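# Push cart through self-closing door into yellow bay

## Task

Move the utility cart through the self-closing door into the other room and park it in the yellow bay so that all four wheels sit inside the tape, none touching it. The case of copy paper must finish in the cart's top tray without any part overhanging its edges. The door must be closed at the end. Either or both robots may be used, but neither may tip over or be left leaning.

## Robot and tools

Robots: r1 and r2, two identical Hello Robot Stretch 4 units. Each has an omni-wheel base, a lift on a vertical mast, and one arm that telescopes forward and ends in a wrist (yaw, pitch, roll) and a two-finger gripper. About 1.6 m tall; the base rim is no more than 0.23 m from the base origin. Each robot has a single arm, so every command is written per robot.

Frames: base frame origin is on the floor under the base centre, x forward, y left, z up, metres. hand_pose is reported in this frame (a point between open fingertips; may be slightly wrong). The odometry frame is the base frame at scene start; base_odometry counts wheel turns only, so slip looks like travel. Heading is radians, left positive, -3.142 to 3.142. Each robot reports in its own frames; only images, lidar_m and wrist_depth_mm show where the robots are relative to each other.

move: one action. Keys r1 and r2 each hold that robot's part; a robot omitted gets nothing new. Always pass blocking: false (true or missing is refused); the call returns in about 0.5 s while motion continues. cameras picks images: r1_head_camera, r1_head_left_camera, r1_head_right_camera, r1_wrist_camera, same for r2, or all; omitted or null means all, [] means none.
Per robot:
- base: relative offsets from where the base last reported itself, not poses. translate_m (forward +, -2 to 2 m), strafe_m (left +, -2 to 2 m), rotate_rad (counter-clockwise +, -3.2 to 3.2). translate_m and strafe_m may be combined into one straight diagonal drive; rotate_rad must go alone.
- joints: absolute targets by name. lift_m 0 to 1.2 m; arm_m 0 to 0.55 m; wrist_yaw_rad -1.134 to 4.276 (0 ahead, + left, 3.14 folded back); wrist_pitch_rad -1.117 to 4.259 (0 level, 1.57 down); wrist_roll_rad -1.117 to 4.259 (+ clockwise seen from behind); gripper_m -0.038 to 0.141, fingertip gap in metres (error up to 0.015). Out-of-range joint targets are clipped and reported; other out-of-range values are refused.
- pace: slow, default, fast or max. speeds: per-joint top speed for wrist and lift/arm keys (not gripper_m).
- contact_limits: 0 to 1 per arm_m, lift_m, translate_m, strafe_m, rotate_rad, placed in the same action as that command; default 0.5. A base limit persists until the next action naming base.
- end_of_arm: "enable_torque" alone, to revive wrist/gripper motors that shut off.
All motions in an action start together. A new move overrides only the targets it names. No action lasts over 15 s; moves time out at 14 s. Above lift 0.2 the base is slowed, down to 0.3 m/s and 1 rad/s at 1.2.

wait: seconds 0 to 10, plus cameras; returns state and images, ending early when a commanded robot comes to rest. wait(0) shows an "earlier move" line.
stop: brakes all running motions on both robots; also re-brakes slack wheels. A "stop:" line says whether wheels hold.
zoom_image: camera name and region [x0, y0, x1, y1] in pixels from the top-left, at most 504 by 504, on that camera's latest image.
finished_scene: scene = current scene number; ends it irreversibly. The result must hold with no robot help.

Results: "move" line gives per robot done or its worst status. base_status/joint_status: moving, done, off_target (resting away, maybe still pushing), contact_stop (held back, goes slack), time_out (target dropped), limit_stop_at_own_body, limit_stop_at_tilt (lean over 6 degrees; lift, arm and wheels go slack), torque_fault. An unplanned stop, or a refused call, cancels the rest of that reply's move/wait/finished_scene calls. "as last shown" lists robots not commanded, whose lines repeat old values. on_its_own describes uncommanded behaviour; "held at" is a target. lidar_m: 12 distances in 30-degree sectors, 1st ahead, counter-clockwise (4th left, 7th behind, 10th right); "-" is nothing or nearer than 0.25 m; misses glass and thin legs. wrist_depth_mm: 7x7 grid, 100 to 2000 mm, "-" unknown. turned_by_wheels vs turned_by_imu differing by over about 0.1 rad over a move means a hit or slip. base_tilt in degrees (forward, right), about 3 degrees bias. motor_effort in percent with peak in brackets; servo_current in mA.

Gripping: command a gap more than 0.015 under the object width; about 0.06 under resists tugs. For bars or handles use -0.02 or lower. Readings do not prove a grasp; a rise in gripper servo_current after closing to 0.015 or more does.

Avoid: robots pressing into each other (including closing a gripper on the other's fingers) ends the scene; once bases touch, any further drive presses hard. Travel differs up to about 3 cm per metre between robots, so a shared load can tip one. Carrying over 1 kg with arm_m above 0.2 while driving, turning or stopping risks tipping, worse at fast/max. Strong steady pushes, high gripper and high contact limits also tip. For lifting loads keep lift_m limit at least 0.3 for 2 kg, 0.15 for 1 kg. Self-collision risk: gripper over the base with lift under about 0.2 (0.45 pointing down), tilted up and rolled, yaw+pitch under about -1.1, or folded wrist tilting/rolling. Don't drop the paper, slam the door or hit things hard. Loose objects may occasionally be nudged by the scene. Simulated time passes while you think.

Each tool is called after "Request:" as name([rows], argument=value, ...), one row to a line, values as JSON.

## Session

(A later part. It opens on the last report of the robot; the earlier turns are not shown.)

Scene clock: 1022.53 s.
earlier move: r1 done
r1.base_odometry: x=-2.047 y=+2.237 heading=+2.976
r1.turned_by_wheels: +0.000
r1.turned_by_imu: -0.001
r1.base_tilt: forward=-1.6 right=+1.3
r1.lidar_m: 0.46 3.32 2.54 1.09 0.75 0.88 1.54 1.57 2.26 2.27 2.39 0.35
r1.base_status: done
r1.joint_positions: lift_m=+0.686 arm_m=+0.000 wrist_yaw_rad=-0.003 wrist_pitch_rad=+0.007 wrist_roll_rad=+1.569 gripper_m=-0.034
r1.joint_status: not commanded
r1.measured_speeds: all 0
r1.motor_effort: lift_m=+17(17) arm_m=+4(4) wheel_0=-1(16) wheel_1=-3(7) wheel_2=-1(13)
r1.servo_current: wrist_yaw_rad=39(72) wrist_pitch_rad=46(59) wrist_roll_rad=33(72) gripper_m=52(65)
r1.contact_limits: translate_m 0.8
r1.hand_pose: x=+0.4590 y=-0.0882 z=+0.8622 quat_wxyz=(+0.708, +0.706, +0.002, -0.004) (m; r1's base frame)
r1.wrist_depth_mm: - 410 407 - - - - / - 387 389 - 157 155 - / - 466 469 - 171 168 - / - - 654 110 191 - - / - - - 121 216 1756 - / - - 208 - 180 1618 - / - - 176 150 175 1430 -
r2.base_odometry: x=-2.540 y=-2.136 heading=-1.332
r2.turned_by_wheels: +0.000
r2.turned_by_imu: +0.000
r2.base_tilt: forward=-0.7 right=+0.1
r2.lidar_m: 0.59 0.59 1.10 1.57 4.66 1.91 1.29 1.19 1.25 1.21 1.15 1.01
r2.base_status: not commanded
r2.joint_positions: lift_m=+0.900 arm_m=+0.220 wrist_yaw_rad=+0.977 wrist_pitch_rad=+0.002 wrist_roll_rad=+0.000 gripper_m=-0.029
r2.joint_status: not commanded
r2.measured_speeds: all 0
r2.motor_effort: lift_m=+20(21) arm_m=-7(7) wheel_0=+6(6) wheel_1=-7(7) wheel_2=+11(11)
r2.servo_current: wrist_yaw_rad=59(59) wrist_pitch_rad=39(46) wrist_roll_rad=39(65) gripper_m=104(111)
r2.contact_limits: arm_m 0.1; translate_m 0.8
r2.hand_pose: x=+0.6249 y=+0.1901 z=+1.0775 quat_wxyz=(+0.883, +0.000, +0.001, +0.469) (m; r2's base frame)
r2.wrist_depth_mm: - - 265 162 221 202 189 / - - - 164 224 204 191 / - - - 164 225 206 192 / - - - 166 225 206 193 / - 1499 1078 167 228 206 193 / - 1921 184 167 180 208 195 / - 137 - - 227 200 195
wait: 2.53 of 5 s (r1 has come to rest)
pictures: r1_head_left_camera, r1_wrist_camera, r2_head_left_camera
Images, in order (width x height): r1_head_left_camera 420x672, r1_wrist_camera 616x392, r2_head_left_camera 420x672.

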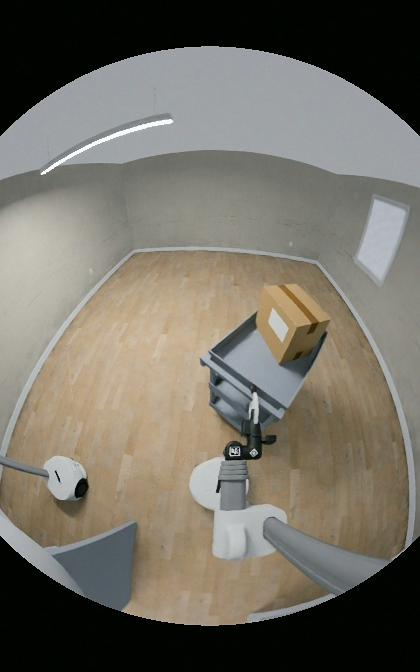

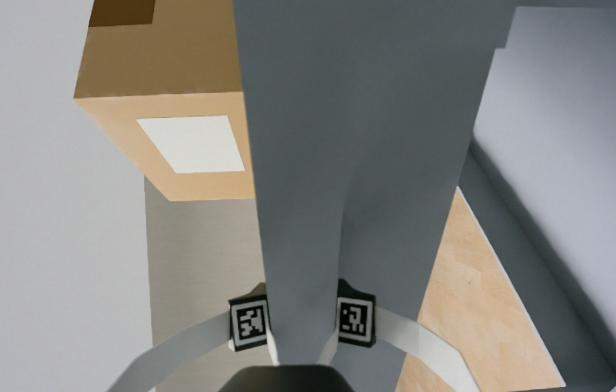

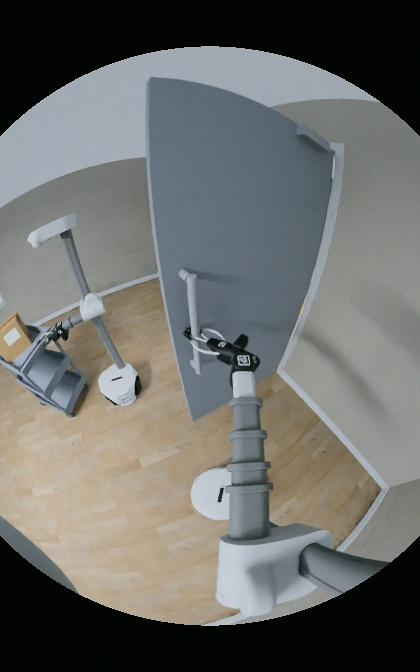

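Request:
move(blocking=false, r1={"base":{"translate_m":-0.45,"strafe_m":0.0},"contact_limits":{"translate_m":0.8}}, cameras=[])

Request:
wait(seconds=5, cameras=["r1_head_left_camera","r1_head_right_camera","r1_wrist_camera"])

Scene clock: 1055.20 s.
move: r1 moving
r1.base_odometry: x=-2.016 y=+2.232 heading=+2.976
r1.turned_by_wheels: +0.000
r1.turned_by_imu: +0.000
r1.base_tilt: forward=-1.6 right=+1.3
r1.lidar_m: 0.43 3.32 2.54 1.08 0.74 0.87 1.50 1.54 2.23 2.26 2.37 0.36
r1.base_status: translate_m moving; strafe_m moving
r1.joint_positions: lift_m=+0.686 arm_m=+0.000 wrist_yaw_rad=-0.003 wrist_pitch_rad=+0.007 wrist_roll_rad=+1.569 gripper_m=-0.034
r1.joint_status: not commanded
r1.measured_speeds: translate_m=-0.121 strafe_m=+0.000 rotate_rad=-0.001 lift_m=+0.000 arm_m=+0.000 wrist_yaw_rad=+0.000 wrist_pitch_rad=+0.000 wrist_roll_rad=+0.000
r1.motor_effort: lift_m=+17(17) arm_m=-4(4) wheel_0=-9(10) wheel_1=-6(10) wheel_2=+11(11)
r1.servo_current: wrist_yaw_rad=46(59) wrist_pitch_rad=52(52) wrist_roll_rad=46(65) gripper_m=59(65)
r1.contact_limits: translate_m 0.8
r1.hand_pose: x=+0.4591 y=-0.0882 z=+0.8622 quat_wxyz=(+0.708, +0.706, +0.002, -0.004) (m; r1's base frame)
r1.wrist_depth_mm: - 402 402 - - - - / - 384 389 - 152 153 - / - 473 484 - 169 166 - / - - - 110 190 - - / - - - - 216 1756 - / - - - - 180 1661 - / - - 177 127 178 1499 -
r2: as last shown
r2.base_tilt: forward=-0.7 right=+0.0
r2.lidar_m: 0.61 0.60 1.09 1.65 4.68 1.88 1.30 1.19 1.25 1.20 1.14 1.00
r2.motor_effort: lift_m=+21(21) arm_m=-7(7) wheel_0=+6(6) wheel_1=-6(6) wheel_2=+11(11)
r2.servo_current: wrist_yaw_rad=52(52) wrist_pitch_rad=39(46) wrist_roll_rad=39(52) gripper_m=104(104)
r2.contact_limits: arm_m 0.1; translate_m 0.8
r2.wrist_depth_mm: - - - 161 222 202 190 / - - - 164 224 204 190 / - - - 164 224 205 192 / - - - 165 226 206 193 / - 1499 1060 167 229 207 193 / - - 184 167 180 208 195 / - 136 - - 227 201 195
pictures: none
No camera images: "cameras" was empty.

Scene clock: 1057.70 s.
earlier move: r1 done
r1.base_odometry: x=-1.603 y=+2.163 heading=+2.976
r1.turned_by_wheels: +0.000
r1.turned_by_imu: +0.001
r1.base_tilt: forward=-1.6 right=+1.3
r1.lidar_m: 0.44 0.61 1.19 0.59 0.61 0.90 1.19 1.10 1.57 2.23 2.36 0.36
r1.base_status: done
r1.joint_positions: lift_m=+0.686 arm_m=+0.000 wrist_yaw_rad=+0.000 wrist_pitch_rad=+0.007 wrist_roll_rad=+1.569 gripper_m=-0.034
r1.joint_status: not commanded
r1.measured_speeds: all 0
r1.motor_effort: lift_m=+17(17) arm_m=-4(4) wheel_0=-1(10) wheel_1=-1(10) wheel_2=-1(12)
r1.servo_current: wrist_yaw_rad=52(65) wrist_pitch_rad=52(59) wrist_roll_rad=13(72) gripper_m=65(65)
r1.contact_limits: translate_m 0.8
r1.hand_pose: x=+0.4593 y=-0.0875 z=+0.8622 quat_wxyz=(+0.708, +0.706, +0.003, -0.003) (m; r1's base frame)
r1.wrist_depth_mm: - 415 413 - - - - / - 392 394 - 157 153 - / - 455 466 102 171 169 - / - - 627 111 191 - - / - - - - 215 1708 - / - - - - 182 1661 - / - - 177 151 175 1464 -
r2.base_odometry: x=-2.540 y=-2.136 heading=-1.332
r2.turned_by_wheels: +0.000
r2.turned_by_imu: +0.000
r2.base_tilt: forward=-0.6 right=+0.1
r2.lidar_m: 0.61 0.60 1.21 4.77 4.66 1.87 1.28 1.20 1.25 1.20 1.13 1.01
r2.base_status: not commanded
r2.joint_positions: lift_m=+0.900 arm_m=+0.220 wrist_yaw_rad=+0.977 wrist_pitch_rad=+0.002 wrist_roll_rad=+0.000 gripper_m=-0.029
r2.joint_status: not commanded
r2.measured_speeds: all 0
r2.motor_effort: lift_m=+21(21) arm_m=-7(7) wheel_0=+6(6) wheel_1=-6(7) wheel_2=+11(11)
r2.servo_current: wrist_yaw_rad=46(59) wrist_pitch_rad=39(46) wrist_roll_rad=46(59) gripper_m=104(111)
r2.contact_limits: arm_m 0.1; translate_m 0.8
r2.hand_pose: x=+0.6249 y=+0.1901 z=+1.0775 quat_wxyz=(+0.883, +0.000, +0.001, +0.469) (m; r2's base frame)
r2.wrist_depth_mm: - - - 162 221 202 190 / - - - 163 224 203 190 / - - - 164 224 206 193 / - - - 165 225 206 193 / - - 1308 166 228 206 193 / - - 181 167 180 208 195 / - - - - 226 201 196
wait: 2.50 of 5 s (r1 has come to rest)
pictures: r1_head_left_camera, r1_head_right_camera, r1_wrist_camera
Images, in order (width x height): r1_head_left_camera 420x672, r1_head_right_camera 420x672, r1_wrist_camera 616x392.

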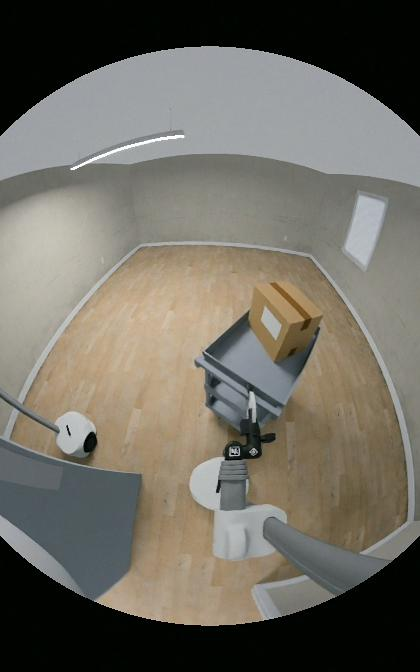

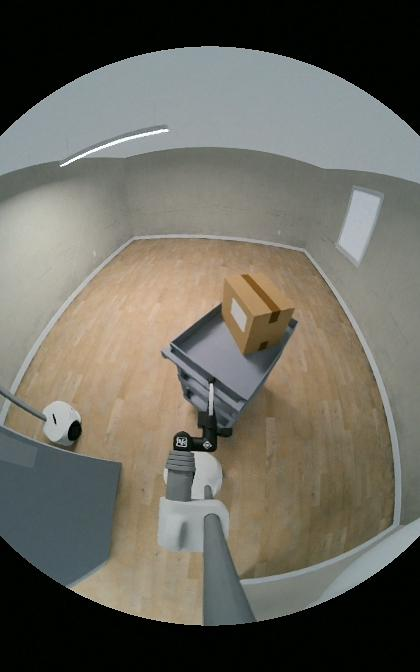

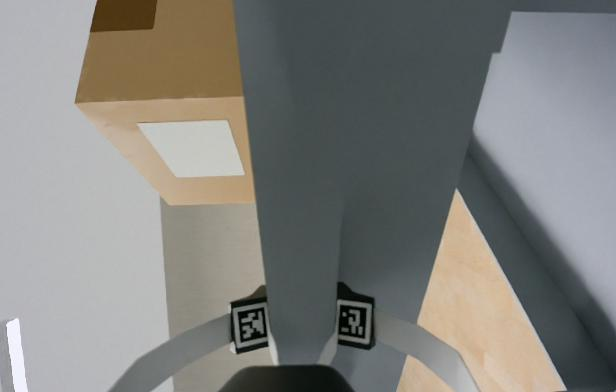

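Request:
move(blocking=false, r1={"base":{"strafe_m":-0.5},"contact_limits":{"strafe_m":0.8}}, cameras=[])

Request:
wait(seconds=5, cameras=[])

Request:
move(blocking=false, r1={"base":{"rotate_rad":0.4}}, cameras=[])

Request:
wait(seconds=5, cameras=["r1_head_left_camera","r1_wrist_camera"])

Scene clock: 1086.30 s.
move: r1 moving
r1.base_odometry: x=-1.597 y=+2.198 heading=+2.976
r1.turned_by_wheels: +0.001
r1.turned_by_imu: +0.000
r1.base_tilt: forward=-1.6 right=+1.2
r1.lidar_m: 0.44 0.56 1.22 0.61 0.66 0.96 1.09 1.08 1.58 2.21 2.31 0.34
r1.base_status: strafe_m moving
r1.joint_positions: lift_m=+0.686 arm_m=+0.000 wrist_yaw_rad=+0.003 wrist_pitch_rad=+0.007 wrist_roll_rad=+1.569 gripper_m=-0.034
r1.joint_status: not commanded
r1.measured_speeds: translate_m=+0.000 strafe_m=-0.141 rotate_rad=+0.001 lift_m=+0.000 arm_m=+0.000 wrist_yaw_rad=+0.000 wrist_pitch_rad=+0.000 wrist_roll_rad=+0.000
r1.motor_effort: lift_m=+17(17) arm_m=-4(4) wheel_0=+15(16) wheel_1=-7(9) wheel_2=+1(2)
r1.servo_current: wrist_yaw_rad=46(65) wrist_pitch_rad=52(59) wrist_roll_rad=46(52) gripper_m=52(59)
r1.contact_limits: strafe_m 0.8
r1.hand_pose: x=+0.4596 y=-0.0865 z=+0.8622 quat_wxyz=(+0.708, +0.706, +0.004, -0.001) (m; r1's base frame)
r1.wrist_depth_mm: - 427 427 - - - - / - 399 402 - 158 156 - / - 442 452 103 173 171 - / - - 603 114 191 - - / - - - - 215 1756 - / - - - - 186 1661 - / - - 176 153 172 1464 1308
r2: as last shown
r2.base_tilt: forward=-0.6 right=+0.0
r2.lidar_m: 0.59 0.60 1.20 4.78 4.67 1.91 1.30 1.20 1.22 1.22 1.14 0.99
r2.motor_effort: lift_m=+21(21) arm_m=-7(7) wheel_0=+6(6) wheel_1=-6(6) wheel_2=+11(11)
r2.servo_current: wrist_yaw_rad=52(52) wrist_pitch_rad=39(46) wrist_roll_rad=65(65) gripper_m=104(111)
r2.contact_limits: arm_m 0.1; translate_m 0.8
r2.wrist_depth_mm: - - - 162 221 202 189 / - - - 164 224 203 191 / - - - 164 224 205 192 / - - - 165 227 205 193 / - - 1336 166 229 206 194 / - - 183 167 180 208 195 / - - - - 227 201 195
pictures: none
No camera images: "cameras" was empty.

Scene clock: 1088.80 s.
earlier move: r1 done
r1.base_odometry: x=-1.521 y=+2.656 heading=+2.976
r1.turned_by_wheels: -0.001
r1.turned_by_imu: -0.003
r1.base_tilt: forward=-1.6 right=+1.2
r1.lidar_m: 0.38 0.38 3.07 1.08 1.13 4.13 1.06 1.14 1.62 1.72 1.84 0.43
r1.base_status: done
r1.joint_positions: lift_m=+0.686 arm_m=+0.000 wrist_yaw_rad=+0.003 wrist_pitch_rad=+0.007 wrist_roll_rad=+1.569 gripper_m=-0.034
r1.joint_status: not commanded
r1.measured_speeds: all 0
r1.motor_effort: lift_m=+17(17) arm_m=+4(4) wheel_0=+1(18) wheel_1=-1(9) wheel_2=-1(2)
r1.servo_current: wrist_yaw_rad=59(72) wrist_pitch_rad=52(59) wrist_roll_rad=46(65) gripper_m=59(65)
r1.contact_limits: strafe_m 0.8
r1.hand_pose: x=+0.4595 y=-0.0866 z=+0.8622 quat_wxyz=(+0.708, +0.706, +0.004, -0.002) (m; r1's base frame)
r1.wrist_depth_mm: - - - - 241 247 1138 / - - - 239 238 1499 1098 / - - - 236 237 1756 - / - - 549 233 236 - - / - 466 462 231 232 - - / - 508 473 182 232 - - / - - 177 144 229 - -
r2.base_odometry: x=-2.540 y=-2.136 heading=-1.332
r2.turned_by_wheels: +0.000
r2.turned_by_imu: +0.000
r2.base_tilt: forward=-0.7 right=+0.1
r2.lidar_m: 0.62 0.62 1.60 4.74 4.67 1.88 1.29 1.19 1.25 1.21 1.13 1.00
r2.base_status: not commanded
r2.joint_positions: lift_m=+0.900 arm_m=+0.220 wrist_yaw_rad=+0.977 wrist_pitch_rad=+0.002 wrist_roll_rad=+0.000 gripper_m=-0.029
r2.joint_status: not commanded
r2.measured_speeds: all 0
r2.motor_effort: lift_m=+21(21) arm_m=-7(7) wheel_0=+6(6) wheel_1=-6(7) wheel_2=+11(11)
r2.servo_current: wrist_yaw_rad=59(59) wrist_pitch_rad=39(46) wrist_roll_rad=46(65) gripper_m=104(111)
r2.contact_limits: arm_m 0.1; translate_m 0.8
r2.hand_pose: x=+0.6249 y=+0.1901 z=+1.0775 quat_wxyz=(+0.883, +0.000, +0.001, +0.469) (m; r2's base frame)
r2.wrist_depth_mm: - - - 162 221 202 190 / - - - 164 224 203 191 / - - - 164 224 206 191 / - - 1756 165 226 206 193 / - - 1499 166 228 207 193 / - - 184 167 180 208 196 / - - - - 227 200 195
wait: 2.50 of 5 s (r1 has come to rest)
pictures: none
No camera images: "cameras" was empty.

Scene clock: 1089.30 s.
move: r1 moving
r1.base_odometry: x=-1.521 y=+2.656 heading=-3.062
r1.turned_by_wheels: +0.246
r1.turned_by_imu: +0.245
r1.base_tilt: forward=-1.6 right=+1.3
r1.lidar_m: 0.41 0.47 1.56 1.08 1.29 1.04 1.05 1.28 1.75 1.73 2.08 0.41
r1.base_status: rotate_rad moving
r1.joint_positions: lift_m=+0.686 arm_m=+0.000 wrist_yaw_rad=-0.011 wrist_pitch_rad=+0.007 wrist_roll_rad=+1.569 gripper_m=-0.034
r1.joint_status: not commanded
r1.measured_speeds: translate_m=+0.004 strafe_m=+0.000 rotate_rad=+0.841 lift_m=+0.000 arm_m=+0.000 wrist_yaw_rad=+0.000 wrist_pitch_rad=+0.000 wrist_roll_rad=+0.000
r1.motor_effort: lift_m=+17(17) arm_m=+3(4) wheel_0=-11(18) wheel_1=-6(8) wheel_2=-11(17)
r1.servo_current: wrist_yaw_rad=78(78) wrist_pitch_rad=46(52) wrist_roll_rad=52(65) gripper_m=52(59)
r1.hand_pose: x=+0.4583 y=-0.0907 z=+0.8622 quat_wxyz=(+0.708, +0.706, -0.001, -0.007) (m; r1's base frame)
r1.wrist_depth_mm: - - - 147 204 1430 1182 / - - - 151 208 - - / - 530 492 154 214 - - / - 459 452 158 220 - - / - - 521 163 226 - - / - - 187 168 179 - - / - - 183 139 239 - -
r2: as last shown
r2.base_tilt: forward=-0.6 right=+0.0
r2.lidar_m: 0.60 0.63 1.54 4.74 4.67 1.89 1.29 1.19 1.20 1.23 1.14 0.98
r2.motor_effort: lift_m=+21(21) arm_m=-7(7) wheel_0=+6(6) wheel_1=-6(6) wheel_2=+11(11)
r2.servo_current: wrist_yaw_rad=46(59) wrist_pitch_rad=39(46) wrist_roll_rad=46(59) gripper_m=104(104)
r2.contact_limits: arm_m 0.1; translate_m 0.8
r2.wrist_depth_mm: - - - 161 222 202 190 / - - - 164 223 202 190 / - - - 164 225 205 191 / - - 1756 166 225 205 193 / - - 1499 166 228 207 193 / - - 185 167 180 208 195 / - - - - 226 202 196
pictures: none
No camera images: "cameras" was empty.

Scene clock: 1090.00 s.
earlier move: r1 done
r1.base_odometry: x=-1.521 y=+2.656 heading=-2.907
r1.turned_by_wheels: +0.155
r1.turned_by_imu: +0.156
r1.base_tilt: forward=-1.6 right=+1.2
r1.lidar_m: 0.42 0.55 1.07 1.09 1.43 1.03 1.08 1.42 1.73 1.79 2.33 0.35
r1.base_status: done
r1.joint_positions: lift_m=+0.686 arm_m=+0.000 wrist_yaw_rad=+0.000 wrist_pitch_rad=+0.007 wrist_roll_rad=+1.569 gripper_m=-0.034
r1.joint_status: not commanded
r1.measured_speeds: all 0
r1.motor_effort: lift_m=+17(17) arm_m=-2(4) wheel_0=-1(18) wheel_1=+0(8) wheel_2=+2(17)
r1.servo_current: wrist_yaw_rad=52(78) wrist_pitch_rad=52(59) wrist_roll_rad=59(65) gripper_m=59(59)
r1.hand_pose: x=+0.4593 y=-0.0875 z=+0.8622 quat_wxyz=(+0.708, +0.706, +0.003, -0.003) (m; r1's base frame)
r1.wrist_depth_mm: - 445 449 101 156 158 - / - 407 407 107 169 170 - / - 436 442 - 183 - - / - - 569 - 199 - - / - - - - 219 1708 - / - - - - 182 1618 - / - - 176 134 175 1464 1308
r2.base_odometry: x=-2.540 y=-2.136 heading=-1.332
r2.turned_by_wheels: +0.000
r2.turned_by_imu: +0.000
r2.base_tilt: forward=-0.7 right=+0.0
r2.lidar_m: 0.61 0.61 1.43 4.75 4.66 1.89 1.29 1.22 1.23 1.22 1.11 0.99
r2.base_status: not commanded
r2.joint_positions: lift_m=+0.900 arm_m=+0.220 wrist_yaw_rad=+0.977 wrist_pitch_rad=+0.002 wrist_roll_rad=+0.000 gripper_m=-0.029
r2.joint_status: not commanded
r2.measured_speeds: all 0
r2.motor_effort: lift_m=+21(21) arm_m=-7(7) wheel_0=+6(6) wheel_1=-6(6) wheel_2=+11(11)
r2.servo_current: wrist_yaw_rad=46(59) wrist_pitch_rad=39(46) wrist_roll_rad=46(59) gripper_m=98(104)
r2.contact_limits: arm_m 0.1; translate_m 0.8
r2.hand_pose: x=+0.6249 y=+0.1901 z=+1.0775 quat_wxyz=(+0.883, +0.000, +0.001, +0.469) (m; r2's base frame)
r2.wrist_depth_mm: - - - 162 221 202 190 / - - - 164 224 204 191 / - - - 164 225 205 192 / - - - 165 226 206 193 / - - 1464 166 228 207 194 / - - 185 167 180 208 195 / - - - - 226 201 195
wait: 0.70 of 5 s (r1 has come to rest)
pictures: r1_head_left_camera, r1_wrist_camera
Images, in order (width x height): r1_head_left_camera 420x672, r1_wrist_camera 616x392.

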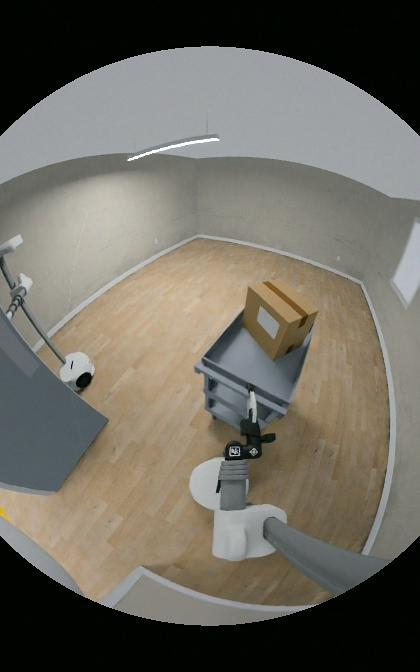

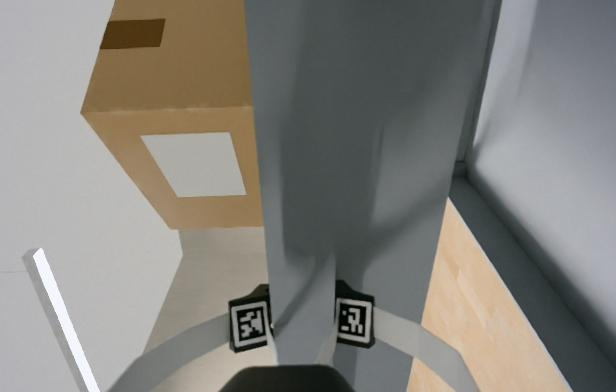

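Request:
move(blocking=false, r1={"base":{"strafe_m":-0.6},"contact_limits":{"strafe_m":0.8}}, cameras=[])

Request:
wait(seconds=5, cameras=["r1_head_left_camera","r1_wrist_camera"])

Scene clock: 1098.67 s.
move: r1 moving
r1.base_odometry: x=-1.529 y=+2.691 heading=-2.907
r1.turned_by_wheels: +0.001
r1.turned_by_imu: +0.000
r1.base_tilt: forward=-1.6 right=+1.3
r1.lidar_m: 0.44 0.55 1.12 1.12 1.49 1.05 1.10 1.46 1.72 1.74 2.29 0.37
r1.base_status: strafe_m moving
r1.joint_positions: lift_m=+0.686 arm_m=+0.000 wrist_yaw_rad=+0.002 wrist_pitch_rad=+0.007 wrist_roll_rad=+1.569 gripper_m=-0.034
r1.joint_status: not commanded
r1.measured_speeds: translate_m=+0.001 strafe_m=-0.141 rotate_rad=-0.004 lift_m=+0.000 arm_m=+0.000 wrist_yaw_rad=+0.000 wrist_pitch_rad=+0.000 wrist_roll_rad=+0.000
r1.motor_effort: lift_m=+16(17) arm_m=+0(4) wheel_0=+16(16) wheel_1=-7(9) wheel_2=+0(2)
r1.servo_current: wrist_yaw_rad=52(59) wrist_pitch_rad=46(59) wrist_roll_rad=46(59) gripper_m=59(65)
r1.contact_limits: strafe_m 0.8
r1.hand_pose: x=+0.4595 y=-0.0868 z=+0.8622 quat_wxyz=(+0.708, +0.706, +0.003, -0.002) (m; r1's base frame)
r1.wrist_depth_mm: - 462 462 102 158 159 - / - 415 418 109 170 171 - / - 430 430 - 183 - - / - - 549 - 200 - - / - - - - 216 1756 - / - - - - 229 1661 - / - - 176 135 178 1464 1281
r2: as last shown
r2.base_tilt: forward=-0.6 right=+0.1
r2.lidar_m: 0.60 0.58 1.46 4.75 4.67 1.90 1.29 1.19 1.24 1.21 1.13 0.99
r2.motor_effort: lift_m=+20(21) arm_m=-7(7) wheel_0=+6(6) wheel_1=-6(7) wheel_2=+11(11)
r2.servo_current: wrist_yaw_rad=46(59) wrist_pitch_rad=39(46) wrist_roll_rad=26(52) gripper_m=104(104)
r2.contact_limits: arm_m 0.1; translate_m 0.8
r2.wrist_depth_mm: - - - 161 221 202 190 / - - - 164 224 203 191 / - - - 164 224 206 192 / - - - 166 226 206 193 / - - 1464 166 227 207 193 / - - 183 167 180 207 195 / - - - - 226 201 196
pictures: none
No camera images: "cameras" was empty.

Scene clock: 1101.50 s.
earlier move: r1 done
r1.base_odometry: x=-1.660 y=+3.239 heading=-2.907
r1.turned_by_wheels: +0.000
r1.turned_by_imu: +0.000
r1.base_tilt: forward=-1.6 right=+1.2
r1.lidar_m: 0.34 0.36 2.03 1.66 1.41 1.31 1.35 1.28 1.19 1.22 1.59 0.44
r1.base_status: done
r1.joint_positions: lift_m=+0.686 arm_m=+0.000 wrist_yaw_rad=+0.003 wrist_pitch_rad=+0.007 wrist_roll_rad=+1.569 gripper_m=-0.034
r1.joint_status: not commanded
r1.measured_speeds: all 0
r1.motor_effort: lift_m=+17(17) arm_m=-4(4) wheel_0=+3(17) wheel_1=-1(9) wheel_2=+4(5)
r1.servo_current: wrist_yaw_rad=59(72) wrist_pitch_rad=39(59) wrist_roll_rad=46(65) gripper_m=52(65)
r1.contact_limits: strafe_m 0.8
r1.hand_pose: x=+0.4595 y=-0.0867 z=+0.8622 quat_wxyz=(+0.708, +0.706, +0.004, -0.002) (m; r1's base frame)
r1.wrist_depth_mm: - - - 211 277 1708 1229 / - - - 262 264 276 277 / - - - 253 254 1756 1182 / - - - 245 245 - - / - 569 500 179 239 - - / - 459 449 182 229 - - / - 473 177 144 222 - -
r2.base_odometry: x=-2.540 y=-2.136 heading=-1.332
r2.turned_by_wheels: +0.000
r2.turned_by_imu: +0.000
r2.base_tilt: forward=-0.7 right=+0.1
r2.lidar_m: 0.58 0.60 1.86 4.75 4.67 1.88 1.30 1.20 1.24 1.21 1.13 0.99
r2.base_status: not commanded
r2.joint_positions: lift_m=+0.900 arm_m=+0.220 wrist_yaw_rad=+0.977 wrist_pitch_rad=+0.002 wrist_roll_rad=+0.000 gripper_m=-0.029
r2.joint_status: not commanded
r2.measured_speeds: all 0
r2.motor_effort: lift_m=+21(21) arm_m=-7(7) wheel_0=+6(7) wheel_1=-6(7) wheel_2=+11(11)
r2.servo_current: wrist_yaw_rad=52(59) wrist_pitch_rad=39(46) wrist_roll_rad=46(59) gripper_m=104(111)
r2.contact_limits: arm_m 0.1; translate_m 0.8
r2.hand_pose: x=+0.6249 y=+0.1901 z=+1.0775 quat_wxyz=(+0.883, +0.000, +0.001, +0.469) (m; r2's base frame)
r2.wrist_depth_mm: - - - 162 221 202 190 / - - - 164 224 204 190 / - - - 164 225 205 192 / - - 1756 165 227 206 193 / - - 1708 167 229 206 193 / - - 184 166 180 207 195 / - - - - 227 200 195
wait: 2.83 of 5 s (r1 has come to rest)
pictures: r1_head_left_camera, r1_wrist_camera
Images, in order (width x height): r1_head_left_camera 420x672, r1_wrist_camera 616x392.

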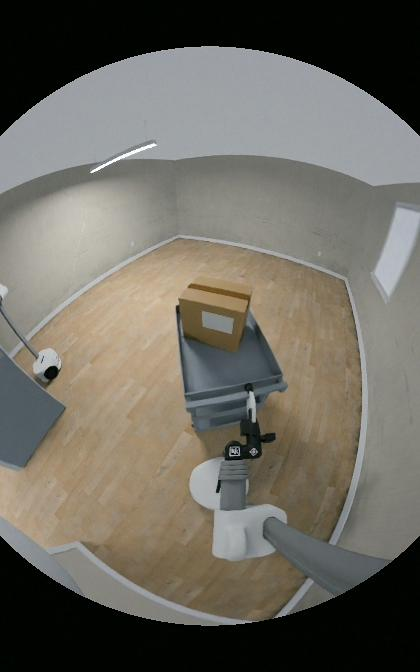

